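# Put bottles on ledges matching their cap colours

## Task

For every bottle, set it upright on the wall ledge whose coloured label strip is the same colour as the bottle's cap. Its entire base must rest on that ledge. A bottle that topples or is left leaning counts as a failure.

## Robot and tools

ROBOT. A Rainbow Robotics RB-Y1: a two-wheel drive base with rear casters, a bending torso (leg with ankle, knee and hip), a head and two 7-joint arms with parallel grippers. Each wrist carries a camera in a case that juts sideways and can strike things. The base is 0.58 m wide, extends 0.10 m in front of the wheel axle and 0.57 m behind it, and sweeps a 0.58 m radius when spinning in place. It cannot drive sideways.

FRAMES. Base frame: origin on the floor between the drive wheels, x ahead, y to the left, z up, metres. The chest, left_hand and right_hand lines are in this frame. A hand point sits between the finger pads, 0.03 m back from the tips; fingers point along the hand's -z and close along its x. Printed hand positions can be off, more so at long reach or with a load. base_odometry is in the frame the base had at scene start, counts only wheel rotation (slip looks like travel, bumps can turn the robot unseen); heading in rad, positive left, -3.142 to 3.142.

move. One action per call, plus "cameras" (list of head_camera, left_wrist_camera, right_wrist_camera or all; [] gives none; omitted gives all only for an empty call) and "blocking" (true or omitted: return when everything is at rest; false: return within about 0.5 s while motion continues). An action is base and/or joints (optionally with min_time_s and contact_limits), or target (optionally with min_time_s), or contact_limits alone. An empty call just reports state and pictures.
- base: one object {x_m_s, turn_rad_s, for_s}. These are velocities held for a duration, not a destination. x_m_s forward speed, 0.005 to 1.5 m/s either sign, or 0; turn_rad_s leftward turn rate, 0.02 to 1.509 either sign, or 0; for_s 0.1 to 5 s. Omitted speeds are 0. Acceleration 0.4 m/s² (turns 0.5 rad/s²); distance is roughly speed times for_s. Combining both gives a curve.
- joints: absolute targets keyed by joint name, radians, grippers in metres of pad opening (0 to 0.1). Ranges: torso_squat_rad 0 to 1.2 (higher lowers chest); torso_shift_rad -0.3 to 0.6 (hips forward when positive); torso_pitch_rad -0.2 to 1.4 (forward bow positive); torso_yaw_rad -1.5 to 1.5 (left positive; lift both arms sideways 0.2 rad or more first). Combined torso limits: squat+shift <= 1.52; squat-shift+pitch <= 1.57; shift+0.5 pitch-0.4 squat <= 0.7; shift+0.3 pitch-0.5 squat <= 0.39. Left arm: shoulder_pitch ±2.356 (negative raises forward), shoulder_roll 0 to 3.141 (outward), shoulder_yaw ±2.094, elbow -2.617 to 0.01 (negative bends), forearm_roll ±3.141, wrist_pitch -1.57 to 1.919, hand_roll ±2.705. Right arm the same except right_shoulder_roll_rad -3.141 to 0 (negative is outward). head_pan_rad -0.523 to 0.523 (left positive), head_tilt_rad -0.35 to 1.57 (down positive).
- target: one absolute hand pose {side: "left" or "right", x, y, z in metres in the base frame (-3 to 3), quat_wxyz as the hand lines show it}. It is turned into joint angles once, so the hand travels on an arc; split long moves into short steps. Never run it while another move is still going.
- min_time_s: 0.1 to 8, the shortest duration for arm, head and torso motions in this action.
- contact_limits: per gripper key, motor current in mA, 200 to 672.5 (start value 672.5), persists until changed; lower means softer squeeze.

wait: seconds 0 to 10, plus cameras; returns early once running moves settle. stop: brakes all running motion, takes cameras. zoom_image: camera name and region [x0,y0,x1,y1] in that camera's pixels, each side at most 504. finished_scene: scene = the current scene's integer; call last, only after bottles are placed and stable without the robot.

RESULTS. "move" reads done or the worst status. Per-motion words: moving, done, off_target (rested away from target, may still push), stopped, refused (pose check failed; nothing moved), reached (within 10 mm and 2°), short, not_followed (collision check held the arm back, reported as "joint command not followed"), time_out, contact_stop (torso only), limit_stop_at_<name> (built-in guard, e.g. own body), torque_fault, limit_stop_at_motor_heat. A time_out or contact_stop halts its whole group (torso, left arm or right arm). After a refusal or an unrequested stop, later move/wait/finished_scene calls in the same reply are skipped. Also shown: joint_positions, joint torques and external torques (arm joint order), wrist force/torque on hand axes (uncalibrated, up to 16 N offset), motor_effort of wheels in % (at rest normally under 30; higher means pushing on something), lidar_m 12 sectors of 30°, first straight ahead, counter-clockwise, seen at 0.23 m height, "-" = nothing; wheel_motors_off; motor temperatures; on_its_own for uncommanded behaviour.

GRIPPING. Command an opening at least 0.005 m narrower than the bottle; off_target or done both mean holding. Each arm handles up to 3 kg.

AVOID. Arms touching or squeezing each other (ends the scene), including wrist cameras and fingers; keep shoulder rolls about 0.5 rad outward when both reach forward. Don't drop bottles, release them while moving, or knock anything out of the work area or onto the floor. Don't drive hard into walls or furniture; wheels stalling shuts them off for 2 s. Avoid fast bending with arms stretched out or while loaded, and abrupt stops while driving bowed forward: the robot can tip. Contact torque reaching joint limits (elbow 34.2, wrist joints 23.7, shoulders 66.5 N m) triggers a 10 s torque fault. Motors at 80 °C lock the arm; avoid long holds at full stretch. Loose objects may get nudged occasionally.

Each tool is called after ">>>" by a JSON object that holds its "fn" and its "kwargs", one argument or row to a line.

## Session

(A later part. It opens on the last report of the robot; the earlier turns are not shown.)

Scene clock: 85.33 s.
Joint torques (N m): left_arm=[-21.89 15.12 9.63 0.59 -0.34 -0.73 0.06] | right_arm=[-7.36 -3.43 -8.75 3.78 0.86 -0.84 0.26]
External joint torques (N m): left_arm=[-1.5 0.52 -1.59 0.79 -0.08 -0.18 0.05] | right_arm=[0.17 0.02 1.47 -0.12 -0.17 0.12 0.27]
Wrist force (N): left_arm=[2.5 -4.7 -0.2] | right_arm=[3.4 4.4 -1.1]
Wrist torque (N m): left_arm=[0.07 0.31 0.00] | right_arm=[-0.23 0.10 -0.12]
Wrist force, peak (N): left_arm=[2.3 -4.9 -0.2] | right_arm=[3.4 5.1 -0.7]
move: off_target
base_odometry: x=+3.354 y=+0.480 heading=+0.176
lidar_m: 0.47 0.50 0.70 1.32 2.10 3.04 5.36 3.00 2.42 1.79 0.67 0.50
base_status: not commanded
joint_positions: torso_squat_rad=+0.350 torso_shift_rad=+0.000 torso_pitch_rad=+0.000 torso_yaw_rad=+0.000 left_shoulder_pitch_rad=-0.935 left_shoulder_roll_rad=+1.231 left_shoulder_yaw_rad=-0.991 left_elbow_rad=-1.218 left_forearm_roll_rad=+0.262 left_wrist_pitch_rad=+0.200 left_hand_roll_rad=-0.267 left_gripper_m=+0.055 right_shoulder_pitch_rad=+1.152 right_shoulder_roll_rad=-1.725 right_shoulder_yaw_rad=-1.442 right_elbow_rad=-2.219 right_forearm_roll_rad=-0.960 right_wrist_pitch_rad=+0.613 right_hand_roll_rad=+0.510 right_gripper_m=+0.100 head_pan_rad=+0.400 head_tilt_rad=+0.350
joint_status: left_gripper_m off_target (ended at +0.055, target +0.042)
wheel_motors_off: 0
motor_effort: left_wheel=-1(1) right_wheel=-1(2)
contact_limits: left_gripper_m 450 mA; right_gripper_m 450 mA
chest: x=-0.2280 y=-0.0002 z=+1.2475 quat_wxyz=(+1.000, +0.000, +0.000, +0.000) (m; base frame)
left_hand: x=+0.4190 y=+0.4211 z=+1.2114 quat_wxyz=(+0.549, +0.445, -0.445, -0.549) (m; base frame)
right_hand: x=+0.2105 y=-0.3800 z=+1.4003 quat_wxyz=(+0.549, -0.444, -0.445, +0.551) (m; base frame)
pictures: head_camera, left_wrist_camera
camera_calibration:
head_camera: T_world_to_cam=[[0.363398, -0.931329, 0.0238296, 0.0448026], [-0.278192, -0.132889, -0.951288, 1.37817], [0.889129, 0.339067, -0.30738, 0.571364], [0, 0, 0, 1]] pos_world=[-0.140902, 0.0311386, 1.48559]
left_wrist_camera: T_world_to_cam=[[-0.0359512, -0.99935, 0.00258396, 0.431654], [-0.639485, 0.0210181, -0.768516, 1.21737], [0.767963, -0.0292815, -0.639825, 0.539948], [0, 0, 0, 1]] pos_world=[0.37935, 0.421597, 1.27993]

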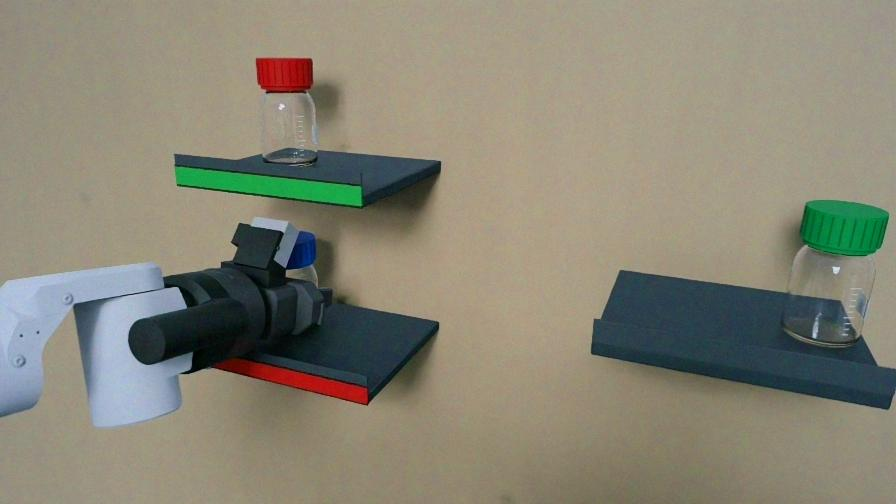

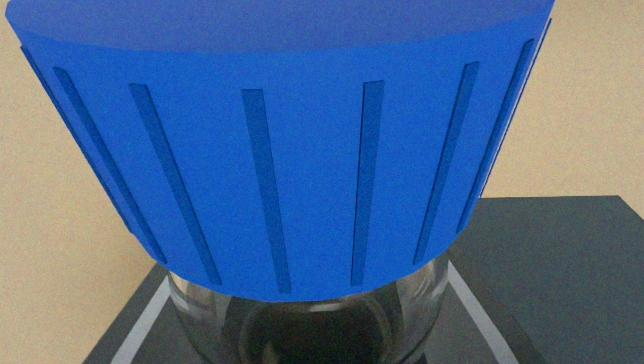

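>>> {"fn": "move", "kwargs": {
  "target": {"side": "left", "x": 0.412, "y": 0.421, "z": 1.2175, "quat_wxyz": [0.5495, 0.4450, -0.4450, -0.5495]},
  "min_time_s": 0.4
}}

>>> {"fn": "move", "kwargs": {
  "target": {"side": "left", "x": 0.386, "y": 0.421, "z": 1.218, "quat_wxyz": [0.5495, 0.4450, -0.4450, -0.5495]},
  "min_time_s": 0.5
}}

>>> {"fn": "move", "kwargs": {
  "target": {"side": "left", "x": 0.361, "y": 0.421, "z": 1.219, "quat_wxyz": [0.5495, 0.4450, -0.4450, -0.5495]},
  "min_time_s": 0.5,
  "cameras": ["head_camera"]
}}

>>> {"fn": "move", "kwargs": {
  "target": {"side": "left", "x": 0.356, "y": 0.421, "z": 1.2415, "quat_wxyz": [0.5495, 0.4450, -0.4450, -0.5495]},
  "min_time_s": 0.5,
  "cameras": ["head_camera", "left_wrist_camera"]
}}

Scene clock: 87.73 s.
Joint torques (N m): left_arm=[-21.15 16.73 13.2 -0.59 -0.4 -0.62 0.56] | right_arm=[-7.36 -4.36 -9.37 3.64 0.9 -0.79 0.13]
External joint torques (N m): left_arm=[-1.17 2.11 1.74 -0.53 -0.11 -0.08 0.55] | right_arm=[0.17 -0.92 0.85 -0.27 -0.13 0.17 0.14]
Wrist force (N): left_arm=[2.4 -5.4 -0.3] | right_arm=[3.1 3.7 -1.1]
Wrist torque (N m): left_arm=[0.03 0.28 -0.10] | right_arm=[-0.13 0.05 -0.13]
Wrist force, peak (N): left_arm=[2.8 -5.8 -0.6] | right_arm=[3.4 4.9 -1.2]
move: done
base_odometry: x=+3.354 y=+0.480 heading=+0.176
lidar_m: 0.48 0.50 0.71 1.32 2.11 3.05 5.36 2.99 2.43 1.80 0.69 0.50
base_status: not commanded
joint_positions: torso_squat_rad=+0.350 torso_shift_rad=+0.000 torso_pitch_rad=+0.000 torso_yaw_rad=+0.000 left_shoulder_pitch_rad=-0.929 left_shoulder_roll_rad=+1.265 left_shoulder_yaw_rad=-0.989 left_elbow_rad=-1.267 left_forearm_roll_rad=+0.271 left_wrist_pitch_rad=+0.218 left_hand_roll_rad=-0.261 left_gripper_m=+0.055 right_shoulder_pitch_rad=+1.152 right_shoulder_roll_rad=-1.725 right_shoulder_yaw_rad=-1.442 right_elbow_rad=-2.219 right_forearm_roll_rad=-0.960 right_wrist_pitch_rad=+0.613 right_hand_roll_rad=+0.510 right_gripper_m=+0.100 head_pan_rad=+0.400 head_tilt_rad=+0.350
joint_status: all done
wheel_motors_off: 0
motor_effort: left_wheel=-1(1) right_wheel=+0(1)
contact_limits: left_gripper_m 450 mA; right_gripper_m 450 mA
chest: x=-0.2280 y=-0.0002 z=+1.2475 quat_wxyz=(+1.000, +0.000, +0.000, +0.000) (m; base frame)
left_hand: x=+0.4126 y=+0.4210 z=+1.2171 quat_wxyz=(+0.549, +0.445, -0.445, -0.550) (m; base frame)
left_hand_status: reached (checked arc, planned for 0.4 s): 1 mm and 0.1 deg off.
right_hand: x=+0.2105 y=-0.3800 z=+1.4003 quat_wxyz=(+0.549, -0.444, -0.445, +0.551) (m; base frame)
pictures: none

Scene clock: 89.00 s.
Joint torques (N m): left_arm=[-19.91 15.94 13.65 -0.6 -0.46 -0.62 0.29] | right_arm=[-7.46 -3.87 -9.58 3.49 0.76 -0.86 0.18]
External joint torques (N m): left_arm=[-1.51 0.74 1.61 -0.52 -0.05 -0.23 0.28] | right_arm=[0.07 -0.43 0.64 -0.41 -0.27 0.1 0.19]
Wrist force (N): left_arm=[2.6 -5.1 -0.6] | right_arm=[2.9 4.8 -0.9]
Wrist torque (N m): left_arm=[0.01 0.30 -0.10] | right_arm=[-0.30 0.04 -0.10]
Wrist force, peak (N): left_arm=[3.5 -5.7 -1.3] | right_arm=[3.4 4.8 -1.0]
move: done
base_odometry: x=+3.354 y=+0.480 heading=+0.176
lidar_m: 0.48 0.50 0.70 1.33 2.10 3.05 5.36 3.00 2.42 1.80 0.69 0.50
base_status: not commanded
joint_positions: torso_squat_rad=+0.350 torso_shift_rad=+0.000 torso_pitch_rad=+0.000 torso_yaw_rad=+0.000 left_shoulder_pitch_rad=-0.827 left_shoulder_roll_rad=+1.352 left_shoulder_yaw_rad=-0.915 left_elbow_rad=-1.431 left_forearm_roll_rad=+0.203 left_wrist_pitch_rad=+0.274 left_hand_roll_rad=-0.185 left_gripper_m=+0.055 right_shoulder_pitch_rad=+1.152 right_shoulder_roll_rad=-1.725 right_shoulder_yaw_rad=-1.442 right_elbow_rad=-2.219 right_forearm_roll_rad=-0.960 right_wrist_pitch_rad=+0.613 right_hand_roll_rad=+0.510 right_gripper_m=+0.100 head_pan_rad=+0.400 head_tilt_rad=+0.350
joint_status: all done
wheel_motors_off: 0
motor_effort: left_wheel=+0(1) right_wheel=-1(2)
contact_limits: left_gripper_m 450 mA; right_gripper_m 450 mA
chest: x=-0.2280 y=-0.0002 z=+1.2475 quat_wxyz=(+1.000, +0.000, +0.000, +0.000) (m; base frame)
left_hand: x=+0.3862 y=+0.4213 z=+1.2184 quat_wxyz=(+0.550, +0.443, -0.444, -0.551) (m; base frame)
left_hand_status: reached (checked arc, planned for 0.5 s): 1 mm and 0.3 deg off.
right_hand: x=+0.2105 y=-0.3800 z=+1.4003 quat_wxyz=(+0.549, -0.444, -0.445, +0.551) (m; base frame)
pictures: none

Scene clock: 90.13 s.
Joint torques (N m): left_arm=[-18.38 16.87 14.11 -0.66 -0.73 -0.36 0.26] | right_arm=[-7.13 -3.75 -9.01 3.68 0.99 -0.85 0.09]
External joint torques (N m): left_arm=[-1.48 1.18 1.78 -0.63 -0.22 -0.15 0.25] | right_arm=[0.4 -0.3 1.21 -0.23 -0.04 0.11 0.1]
Wrist force (N): left_arm=[2.5 -5.5 -0.4] | right_arm=[3.1 4.5 -1.4]
Wrist torque (N m): left_arm=[0.06 0.30 -0.11] | right_arm=[-0.23 0.11 -0.14]
Wrist force, peak (N): left_arm=[3.1 -6.4 -0.1] | right_arm=[3.9 4.8 -1.4]
move: done
base_odometry: x=+3.354 y=+0.480 heading=+0.176
lidar_m: 0.48 0.50 0.69 1.32 2.11 3.05 5.36 3.00 2.42 1.80 0.68 0.50
base_status: not commanded
joint_positions: torso_squat_rad=+0.350 torso_shift_rad=+0.000 torso_pitch_rad=+0.000 torso_yaw_rad=+0.000 left_shoulder_pitch_rad=-0.720 left_shoulder_roll_rad=+1.427 left_shoulder_yaw_rad=-0.843 left_elbow_rad=-1.571 left_forearm_roll_rad=+0.122 left_wrist_pitch_rad=+0.319 left_hand_roll_rad=-0.093 left_gripper_m=+0.055 right_shoulder_pitch_rad=+1.152 right_shoulder_roll_rad=-1.725 right_shoulder_yaw_rad=-1.442 right_elbow_rad=-2.219 right_forearm_roll_rad=-0.960 right_wrist_pitch_rad=+0.613 right_hand_roll_rad=+0.510 right_gripper_m=+0.100 head_pan_rad=+0.400 head_tilt_rad=+0.350
joint_status: all done
wheel_motors_off: 0
motor_effort: left_wheel=+0(1) right_wheel=-1(2)
contact_limits: left_gripper_m 450 mA; right_gripper_m 450 mA
chest: x=-0.2280 y=-0.0002 z=+1.2475 quat_wxyz=(+1.000, +0.000, +0.000, +0.000) (m; base frame)
left_hand: x=+0.3611 y=+0.4212 z=+1.2192 quat_wxyz=(+0.550, +0.444, -0.444, -0.551) (m; base frame)
left_hand_status: reached (checked arc, planned for 0.5 s): 0 mm and 0.3 deg off.
right_hand: x=+0.2105 y=-0.3800 z=+1.4003 quat_wxyz=(+0.549, -0.444, -0.445, +0.551) (m; base frame)
pictures: head_camera
camera_calibration:
head_camera: T_world_to_cam=[[0.363376, -0.931335, 0.0239348, 0.0447369], [-0.278281, -0.133022, -0.951244, 1.37811], [0.889111, 0.338999, -0.30751, 0.571522], [0, 0, 0, 1]] pos_world=[-0.140901, 0.0312391, 1.48559]

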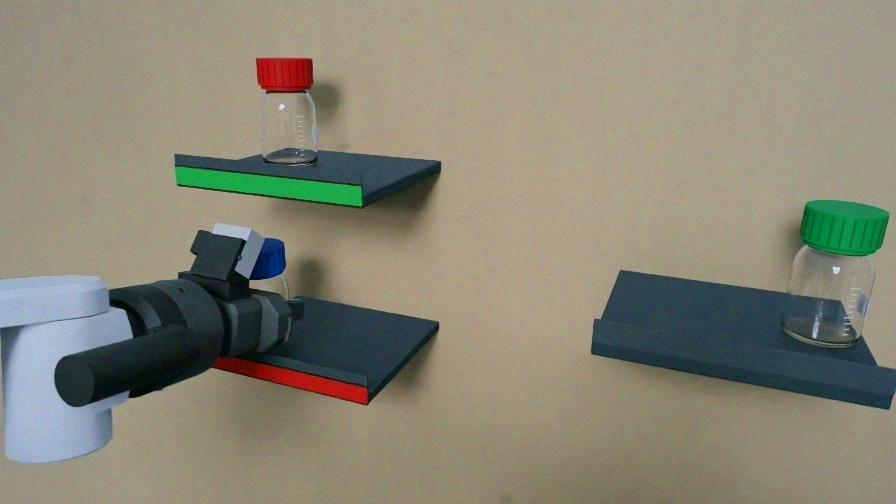

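Scene clock: 91.03 s.
Joint torques (N m): left_arm=[-18.6 17.02 11.07 -0.23 -0.71 -0.1 0.09] | right_arm=[-7.2 -3.47 -9.04 3.57 1.03 -0.87 0.11]
External joint torques (N m): left_arm=[-2.05 1.62 -1.37 -0.71 -0.18 0.15 0.07] | right_arm=[0.33 -0.02 1.18 -0.34 0 0.09 0.12]
Wrist force (N): left_arm=[2.3 -5.4 -0.4] | right_arm=[2.7 4.6 -1.0]
Wrist torque (N m): left_arm=[0.03 0.29 0.01] | right_arm=[-0.23 0.02 -0.14]
Wrist force, peak (N): left_arm=[2.1 -5.9 -0.7] | right_arm=[4.1 4.5 -0.6]
move: done
base_odometry: x=+3.354 y=+0.480 heading=+0.176
lidar_m: 0.48 0.50 0.70 1.32 2.10 3.05 5.36 3.00 2.42 1.80 0.69 0.49
base_status: not commanded
joint_positions: torso_squat_rad=+0.350 torso_shift_rad=+0.000 torso_pitch_rad=+0.000 torso_yaw_rad=+0.000 left_shoulder_pitch_rad=-0.762 left_shoulder_roll_rad=+1.485 left_shoulder_yaw_rad=-0.866 left_elbow_rad=-1.615 left_forearm_roll_rad=+0.193 left_wrist_pitch_rad=+0.333 left_hand_roll_rad=-0.113 left_gripper_m=+0.055 right_shoulder_pitch_rad=+1.152 right_shoulder_roll_rad=-1.725 right_shoulder_yaw_rad=-1.442 right_elbow_rad=-2.219 right_forearm_roll_rad=-0.960 right_wrist_pitch_rad=+0.613 right_hand_roll_rad=+0.510 right_gripper_m=+0.100 head_pan_rad=+0.400 head_tilt_rad=+0.350
joint_status: all done
wheel_motors_off: 0
motor_effort: left_wheel=+0(1) right_wheel=-1(2)
contact_limits: left_gripper_m 450 mA; right_gripper_m 450 mA
chest: x=-0.2280 y=-0.0002 z=+1.2475 quat_wxyz=(+1.000, +0.000, +0.000, +0.000) (m; base frame)
left_hand: x=+0.3560 y=+0.4211 z=+1.2416 quat_wxyz=(+0.549, +0.445, -0.445, -0.549) (m; base frame)
left_hand_status: reached (checked arc, planned for 0.5 s): 0 mm and 0.0 deg off.
right_hand: x=+0.2105 y=-0.3800 z=+1.4003 quat_wxyz=(+0.549, -0.444, -0.445, +0.551) (m; base frame)
pictures: head_camera, left_wrist_camera
camera_calibration:
head_camera: T_world_to_cam=[[0.363339, -0.931353, 0.0238126, 0.0449136], [-0.278327, -0.132902, -0.951247, 1.3781], [0.889111, 0.338997, -0.307509, 0.571521], [0, 0, 0, 1]] pos_world=[-0.140901, 0.0312389, 1.48559]
left_wrist_camera: T_world_to_cam=[[-0.0359627, -0.999349, 0.00274304, 0.429208], [-0.639812, 0.0209156, -0.768247, 1.20015], [0.76769, -0.0293832, -0.640148, 0.608132], [0, 0, 0, 1]] pos_world=[0.316448, 0.421696, 1.31013]

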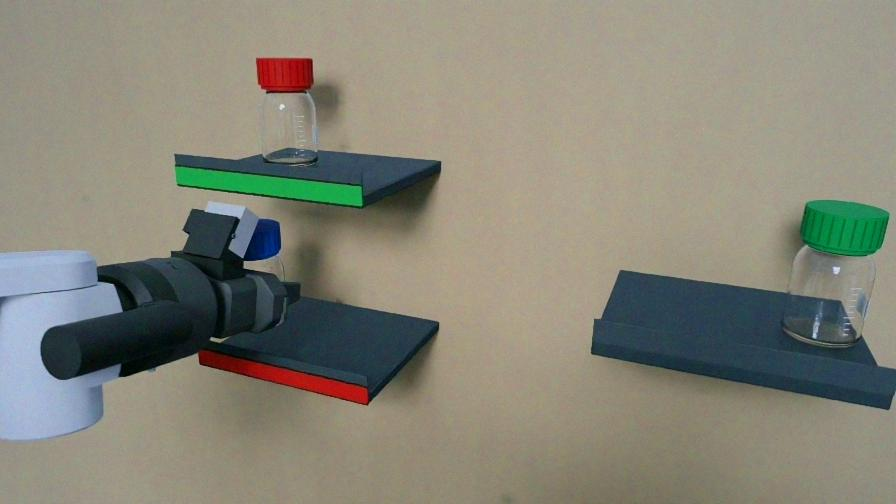

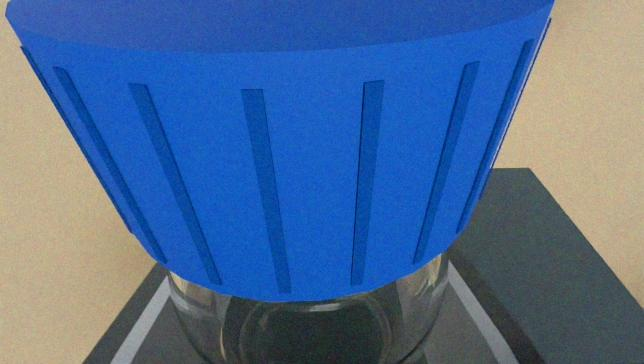

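>>> {"fn": "move", "kwargs": {
  "target": {"side": "left", "x": 0.315, "y": 0.42, "z": 1.243, "quat_wxyz": [0.5495, 0.4450, -0.4450, -0.5495]},
  "min_time_s": 0.5
}}

>>> {"fn": "move", "kwargs": {
  "target": {"side": "left", "x": 0.265, "y": 0.405, "z": 1.248, "quat_wxyz": [0.5495, 0.4450, -0.4450, -0.5495]},
  "min_time_s": 0.5
}}

>>> {"fn": "move", "kwargs": {
  "target": {"side": "left", "x": 0.215, "y": 0.30, "z": 1.29, "quat_wxyz": [0.5495, 0.4450, -0.4450, -0.5495]},
  "min_time_s": 0.7
}}

>>> {"fn": "move", "kwargs": {
  "target": {"side": "left", "x": 0.215, "y": 0.16, "z": 1.33, "quat_wxyz": [0.5495, 0.4450, -0.4450, -0.5495]},
  "min_time_s": 0.7
}}

>>> {"fn": "move", "kwargs": {
  "target": {"side": "left", "x": 0.225, "y": 0.036, "z": 1.35, "quat_wxyz": [0.5495, 0.4450, -0.4450, -0.5495]},
  "min_time_s": 0.7,
  "cameras": ["head_camera", "left_wrist_camera"]
}}

Scene clock: 92.67 s.
Joint torques (N m): left_arm=[-15.8 17.29 13.92 0.38 -0.66 0.15 -0.04] | right_arm=[-7.47 -3.46 -9.35 3.68 0.92 -0.84 0.15]
External joint torques (N m): left_arm=[-1.64 1.32 1.62 -0.58 -0.02 -0.01 -0.05] | right_arm=[0.06 -0.01 0.87 -0.23 -0.12 0.12 0.16]
Wrist force (N): left_arm=[2.3 -5.4 -0.5] | right_arm=[3.7 4.4 -0.3]
Wrist torque (N m): left_arm=[0.04 0.28 -0.08] | right_arm=[-0.24 0.16 -0.13]
Wrist force, peak (N): left_arm=[2.8 -6.9 -0.2] | right_arm=[3.3 5.0 -1.5]
move: done
base_odometry: x=+3.354 y=+0.480 heading=+0.177
lidar_m: 0.47 0.50 0.70 1.32 2.10 3.06 5.36 3.00 2.42 1.80 0.68 0.50
base_status: not commanded
joint_positions: torso_squat_rad=+0.350 torso_shift_rad=+0.000 torso_pitch_rad=+0.000 torso_yaw_rad=+0.000 left_shoulder_pitch_rad=-0.595 left_shoulder_roll_rad=+1.624 left_shoulder_yaw_rad=-0.773 left_elbow_rad=-1.813 left_forearm_roll_rad=+0.040 left_wrist_pitch_rad=+0.381 left_hand_roll_rad=+0.095 left_gripper_m=+0.055 right_shoulder_pitch_rad=+1.152 right_shoulder_roll_rad=-1.725 right_shoulder_yaw_rad=-1.442 right_elbow_rad=-2.219 right_forearm_roll_rad=-0.960 right_wrist_pitch_rad=+0.613 right_hand_roll_rad=+0.510 right_gripper_m=+0.100 head_pan_rad=+0.400 head_tilt_rad=+0.350
joint_status: all done
wheel_motors_off: 0
motor_effort: left_wheel=+0(1) right_wheel=-1(2)
contact_limits: left_gripper_m 450 mA; right_gripper_m 450 mA
chest: x=-0.2280 y=-0.0002 z=+1.2475 quat_wxyz=(+1.000, +0.000, +0.000, +0.000) (m; base frame)
left_hand: x=+0.3150 y=+0.4202 z=+1.2430 quat_wxyz=(+0.550, +0.444, -0.444, -0.550) (m; base frame)
left_hand_status: reached (checked arc, planned for 0.5 s): 0 mm and 0.2 deg off.
right_hand: x=+0.2105 y=-0.3800 z=+1.4003 quat_wxyz=(+0.549, -0.444, -0.445, +0.551) (m; base frame)
pictures: none

Scene clock: 93.60 s.
Joint torques (N m): left_arm=[-12.79 16.47 13.14 1.6 -0.73 0.74 -0.07] | right_arm=[-7.66 -4.03 -9.4 3.54 0.94 -0.95 0.31]
External joint torques (N m): left_arm=[-1.24 0.95 1.85 -0.19 0.06 -0.02 -0.08] | right_arm=[-0.12 -0.58 0.82 -0.37 -0.1 0.01 0.32]
Wrist force (N): left_arm=[2.3 -5.3 -0.5] | right_arm=[2.2 3.9 -1.0]
Wrist torque (N m): left_arm=[0.03 0.28 -0.09] | right_arm=[-0.16 -0.06 -0.13]
Wrist force, peak (N): left_arm=[3.3 -6.1 -1.2] | right_arm=[3.2 4.8 -0.7]
move: done
base_odometry: x=+3.354 y=+0.480 heading=+0.177
lidar_m: 0.47 0.50 0.70 1.32 2.10 3.05 5.36 3.00 2.43 1.80 0.68 0.50
base_status: not commanded
joint_positions: torso_squat_rad=+0.350 torso_shift_rad=+0.000 torso_pitch_rad=+0.000 torso_yaw_rad=+0.000 left_shoulder_pitch_rad=-0.445 left_shoulder_roll_rad=+1.819 left_shoulder_yaw_rad=-0.729 left_elbow_rad=-2.064 left_forearm_roll_rad=-0.164 left_wrist_pitch_rad=+0.488 left_hand_roll_rad=+0.405 left_gripper_m=+0.055 right_shoulder_pitch_rad=+1.152 right_shoulder_roll_rad=-1.725 right_shoulder_yaw_rad=-1.442 right_elbow_rad=-2.219 right_forearm_roll_rad=-0.960 right_wrist_pitch_rad=+0.613 right_hand_roll_rad=+0.510 right_gripper_m=+0.100 head_pan_rad=+0.400 head_tilt_rad=+0.350
joint_status: all done
wheel_motors_off: 0
motor_effort: left_wheel=+1(1) right_wheel=+0(2)
contact_limits: left_gripper_m 450 mA; right_gripper_m 450 mA
chest: x=-0.2280 y=-0.0002 z=+1.2475 quat_wxyz=(+1.000, +0.000, +0.000, +0.000) (m; base frame)
left_hand: x=+0.2650 y=+0.4047 z=+1.2480 quat_wxyz=(+0.551, +0.444, -0.442, -0.551) (m; base frame)
left_hand_status: reached (checked arc, planned for 0.6 s): 0 mm and 0.4 deg off.
right_hand: x=+0.2105 y=-0.3800 z=+1.4003 quat_wxyz=(+0.549, -0.444, -0.445, +0.551) (m; base frame)
pictures: none

Scene clock: 95.13 s.
Joint torques (N m): left_arm=[-10.81 12.63 10.81 1.84 -1.85 0.16 0.37] | right_arm=[-7.37 -3.95 -8.97 3.67 0.87 -0.73 0.11]
External joint torques (N m): left_arm=[-0.72 1.1 1.04 0.06 -0.36 -0.12 0.36] | right_arm=[0.17 -0.51 1.25 -0.23 -0.16 0.23 0.12]
Wrist force (N): left_arm=[2.4 -5.2 -0.3] | right_arm=[2.8 4.4 -0.9]
Wrist torque (N m): left_arm=[0.01 0.27 0.05] | right_arm=[-0.21 0.06 -0.11]
Wrist force, peak (N): left_arm=[0.3 -7.5 -0.5] | right_arm=[4.6 4.3 -1.1]
move: done
base_odometry: x=+3.354 y=+0.480 heading=+0.177
lidar_m: 0.48 0.50 0.69 1.32 2.10 3.06 5.36 3.01 2.43 1.80 0.67 0.50
base_status: not commanded
joint_positions: torso_squat_rad=+0.350 torso_shift_rad=+0.000 torso_pitch_rad=+0.000 torso_yaw_rad=+0.000 left_shoulder_pitch_rad=-0.589 left_shoulder_roll_rad=+1.817 left_shoulder_yaw_rad=-0.641 left_elbow_rad=-2.481 left_forearm_roll_rad=+0.186 left_wrist_pitch_rad=+0.918 left_hand_roll_rad=+0.156 left_gripper_m=+0.055 right_shoulder_pitch_rad=+1.152 right_shoulder_roll_rad=-1.725 right_shoulder_yaw_rad=-1.442 right_elbow_rad=-2.219 right_forearm_roll_rad=-0.960 right_wrist_pitch_rad=+0.613 right_hand_roll_rad=+0.510 right_gripper_m=+0.100 head_pan_rad=+0.400 head_tilt_rad=+0.350
joint_status: all done
wheel_motors_off: 0
motor_effort: left_wheel=+1(1) right_wheel=+0(2)
contact_limits: left_gripper_m 450 mA; right_gripper_m 450 mA
chest: x=-0.2280 y=-0.0002 z=+1.2475 quat_wxyz=(+1.000, +0.000, +0.000, +0.000) (m; base frame)
left_hand: x=+0.2148 y=+0.3000 z=+1.2897 quat_wxyz=(+0.549, +0.444, -0.446, -0.550) (m; base frame)
left_hand_status: reached (checked arc, planned for 0.7 s): 0 mm and 0.1 deg off.
right_hand: x=+0.2105 y=-0.3800 z=+1.4003 quat_wxyz=(+0.549, -0.444, -0.445, +0.551) (m; base frame)
pictures: none

Scene clock: 96.43 s.
Joint torques (N m): left_arm=[-15.6 8.14 8.29 0.58 -2.28 -0.81 0.49] | right_arm=[-7.15 -4.12 -9.08 3.82 0.91 -0.91 0.06]
External joint torques (N m): left_arm=[-0.64 1.33 -1.05 -0.18 -0.35 -0.37 0.47] | right_arm=[0.38 -0.67 1.14 -0.09 -0.12 0.05 0.07]
Wrist force (N): left_arm=[2.5 -5.2 -0.5] | right_arm=[2.9 3.8 -0.6]
Wrist torque (N m): left_arm=[0.01 0.30 0.03] | right_arm=[-0.15 0.05 -0.12]
Wrist force, peak (N): left_arm=[2.3 -6.7 -0.6] | right_arm=[3.8 4.7 -0.5]
move: done
base_odometry: x=+3.354 y=+0.480 heading=+0.177
lidar_m: 0.48 0.50 0.69 1.32 2.10 3.05 5.36 3.00 2.43 1.80 0.68 0.50
base_status: not commanded
joint_positions: torso_squat_rad=+0.350 torso_shift_rad=+0.000 torso_pitch_rad=+0.000 torso_yaw_rad=+0.000 left_shoulder_pitch_rad=-1.101 left_shoulder_roll_rad=+1.105 left_shoulder_yaw_rad=-0.723 left_elbow_rad=-2.485 left_forearm_roll_rad=+0.365 left_wrist_pitch_rad=+1.675 left_hand_roll_rad=-0.209 left_gripper_m=+0.055 right_shoulder_pitch_rad=+1.152 right_shoulder_roll_rad=-1.725 right_shoulder_yaw_rad=-1.442 right_elbow_rad=-2.219 right_forearm_roll_rad=-0.960 right_wrist_pitch_rad=+0.613 right_hand_roll_rad=+0.510 right_gripper_m=+0.100 head_pan_rad=+0.400 head_tilt_rad=+0.350
joint_status: all done
wheel_motors_off: 0
motor_effort: left_wheel=+1(1) right_wheel=+0(2)
contact_limits: left_gripper_m 450 mA; right_gripper_m 450 mA
chest: x=-0.2280 y=-0.0002 z=+1.2475 quat_wxyz=(+1.000, +0.000, +0.000, +0.000) (m; base frame)
left_hand: x=+0.2149 y=+0.1599 z=+1.3302 quat_wxyz=(+0.549, +0.445, -0.445, -0.550) (m; base frame)
left_hand_status: reached (checked arc, planned for 1.0 s): 0 mm and 0.0 deg off.
right_hand: x=+0.2105 y=-0.3800 z=+1.4003 quat_wxyz=(+0.549, -0.444, -0.445, +0.551) (m; base frame)
pictures: none

Scene clock: 97.97 s.
Joint torques (N m): left_arm=[-18.25 7.61 9.3 0.95 -2.12 -0.7 0.32] | right_arm=[-7.22 -3.84 -8.97 3.34 0.97 -0.8 0.34]
External joint torques (N m): left_arm=[-0.65 1.9 -0.65 0.66 -0.26 -0.25 0.3] | right_arm=[0.31 -0.39 1.25 -0.56 -0.06 0.16 0.35]
Wrist force (N): left_arm=[2.3 -5.2 -0.5] | right_arm=[2.5 3.7 -0.7]
Wrist torque (N m): left_arm=[0.02 0.27 0.05] | right_arm=[-0.13 0.03 -0.12]
Wrist force, peak (N): left_arm=[3.3 -6.1 -0.2] | right_arm=[3.4 4.9 -0.8]
move: done
base_odometry: x=+3.354 y=+0.480 heading=+0.177
lidar_m: 0.48 0.50 0.70 1.32 2.11 3.05 5.36 3.00 2.42 1.80 0.69 0.49
base_status: not commanded
joint_positions: torso_squat_rad=+0.350 torso_shift_rad=+0.000 torso_pitch_rad=+0.000 torso_yaw_rad=+0.000 left_shoulder_pitch_rad=-1.417 left_shoulder_roll_rad=+0.638 left_shoulder_yaw_rad=-0.891 left_elbow_rad=-2.184 left_forearm_roll_rad=+0.274 left_wrist_pitch_rad=+1.913 left_hand_roll_rad=-0.214 left_gripper_m=+0.055 right_shoulder_pitch_rad=+1.152 right_shoulder_roll_rad=-1.725 right_shoulder_yaw_rad=-1.442 right_elbow_rad=-2.219 right_forearm_roll_rad=-0.960 right_wrist_pitch_rad=+0.613 right_hand_roll_rad=+0.510 right_gripper_m=+0.100 head_pan_rad=+0.400 head_tilt_rad=+0.350
joint_status: all done
wheel_motors_off: 0
motor_effort: left_wheel=+1(2) right_wheel=-1(2)
contact_limits: left_gripper_m 450 mA; right_gripper_m 450 mA
chest: x=-0.2280 y=-0.0002 z=+1.2475 quat_wxyz=(+1.000, +0.000, +0.000, +0.000) (m; base frame)
left_hand: x=+0.2249 y=+0.0359 z=+1.3501 quat_wxyz=(+0.549, +0.445, -0.445, -0.550) (m; base frame)
left_hand_status: reached (checked arc, planned for 0.8 s): 0 mm and 0.0 deg off.
right_hand: x=+0.2105 y=-0.3800 z=+1.4003 quat_wxyz=(+0.549, -0.444, -0.445, +0.551) (m; base frame)
pictures: head_camera, left_wrist_camera
camera_calibration:
head_camera: T_world_to_cam=[[0.363366, -0.93134, 0.0239012, 0.0447491], [-0.278294, -0.132989, -0.951245, 1.37813], [0.889111, 0.338998, -0.30751, 0.571432], [0, 0, 0, 1]] pos_world=[-0.140801, 0.0312391, 1.48559]
left_wrist_camera: T_world_to_cam=[[-0.0367432, -0.999321, 0.00275936, 0.0393671], [-0.640274, 0.0214215, -0.767848, 1.20718], [0.767267, -0.0299799, -0.640627, 0.767696], [0, 0, 0, 1]] pos_world=[0.185346, 0.0364962, 1.41863]

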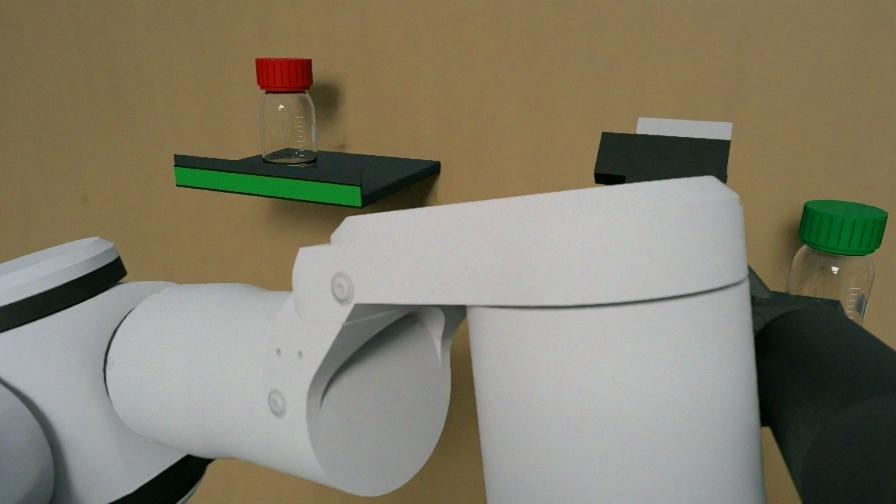

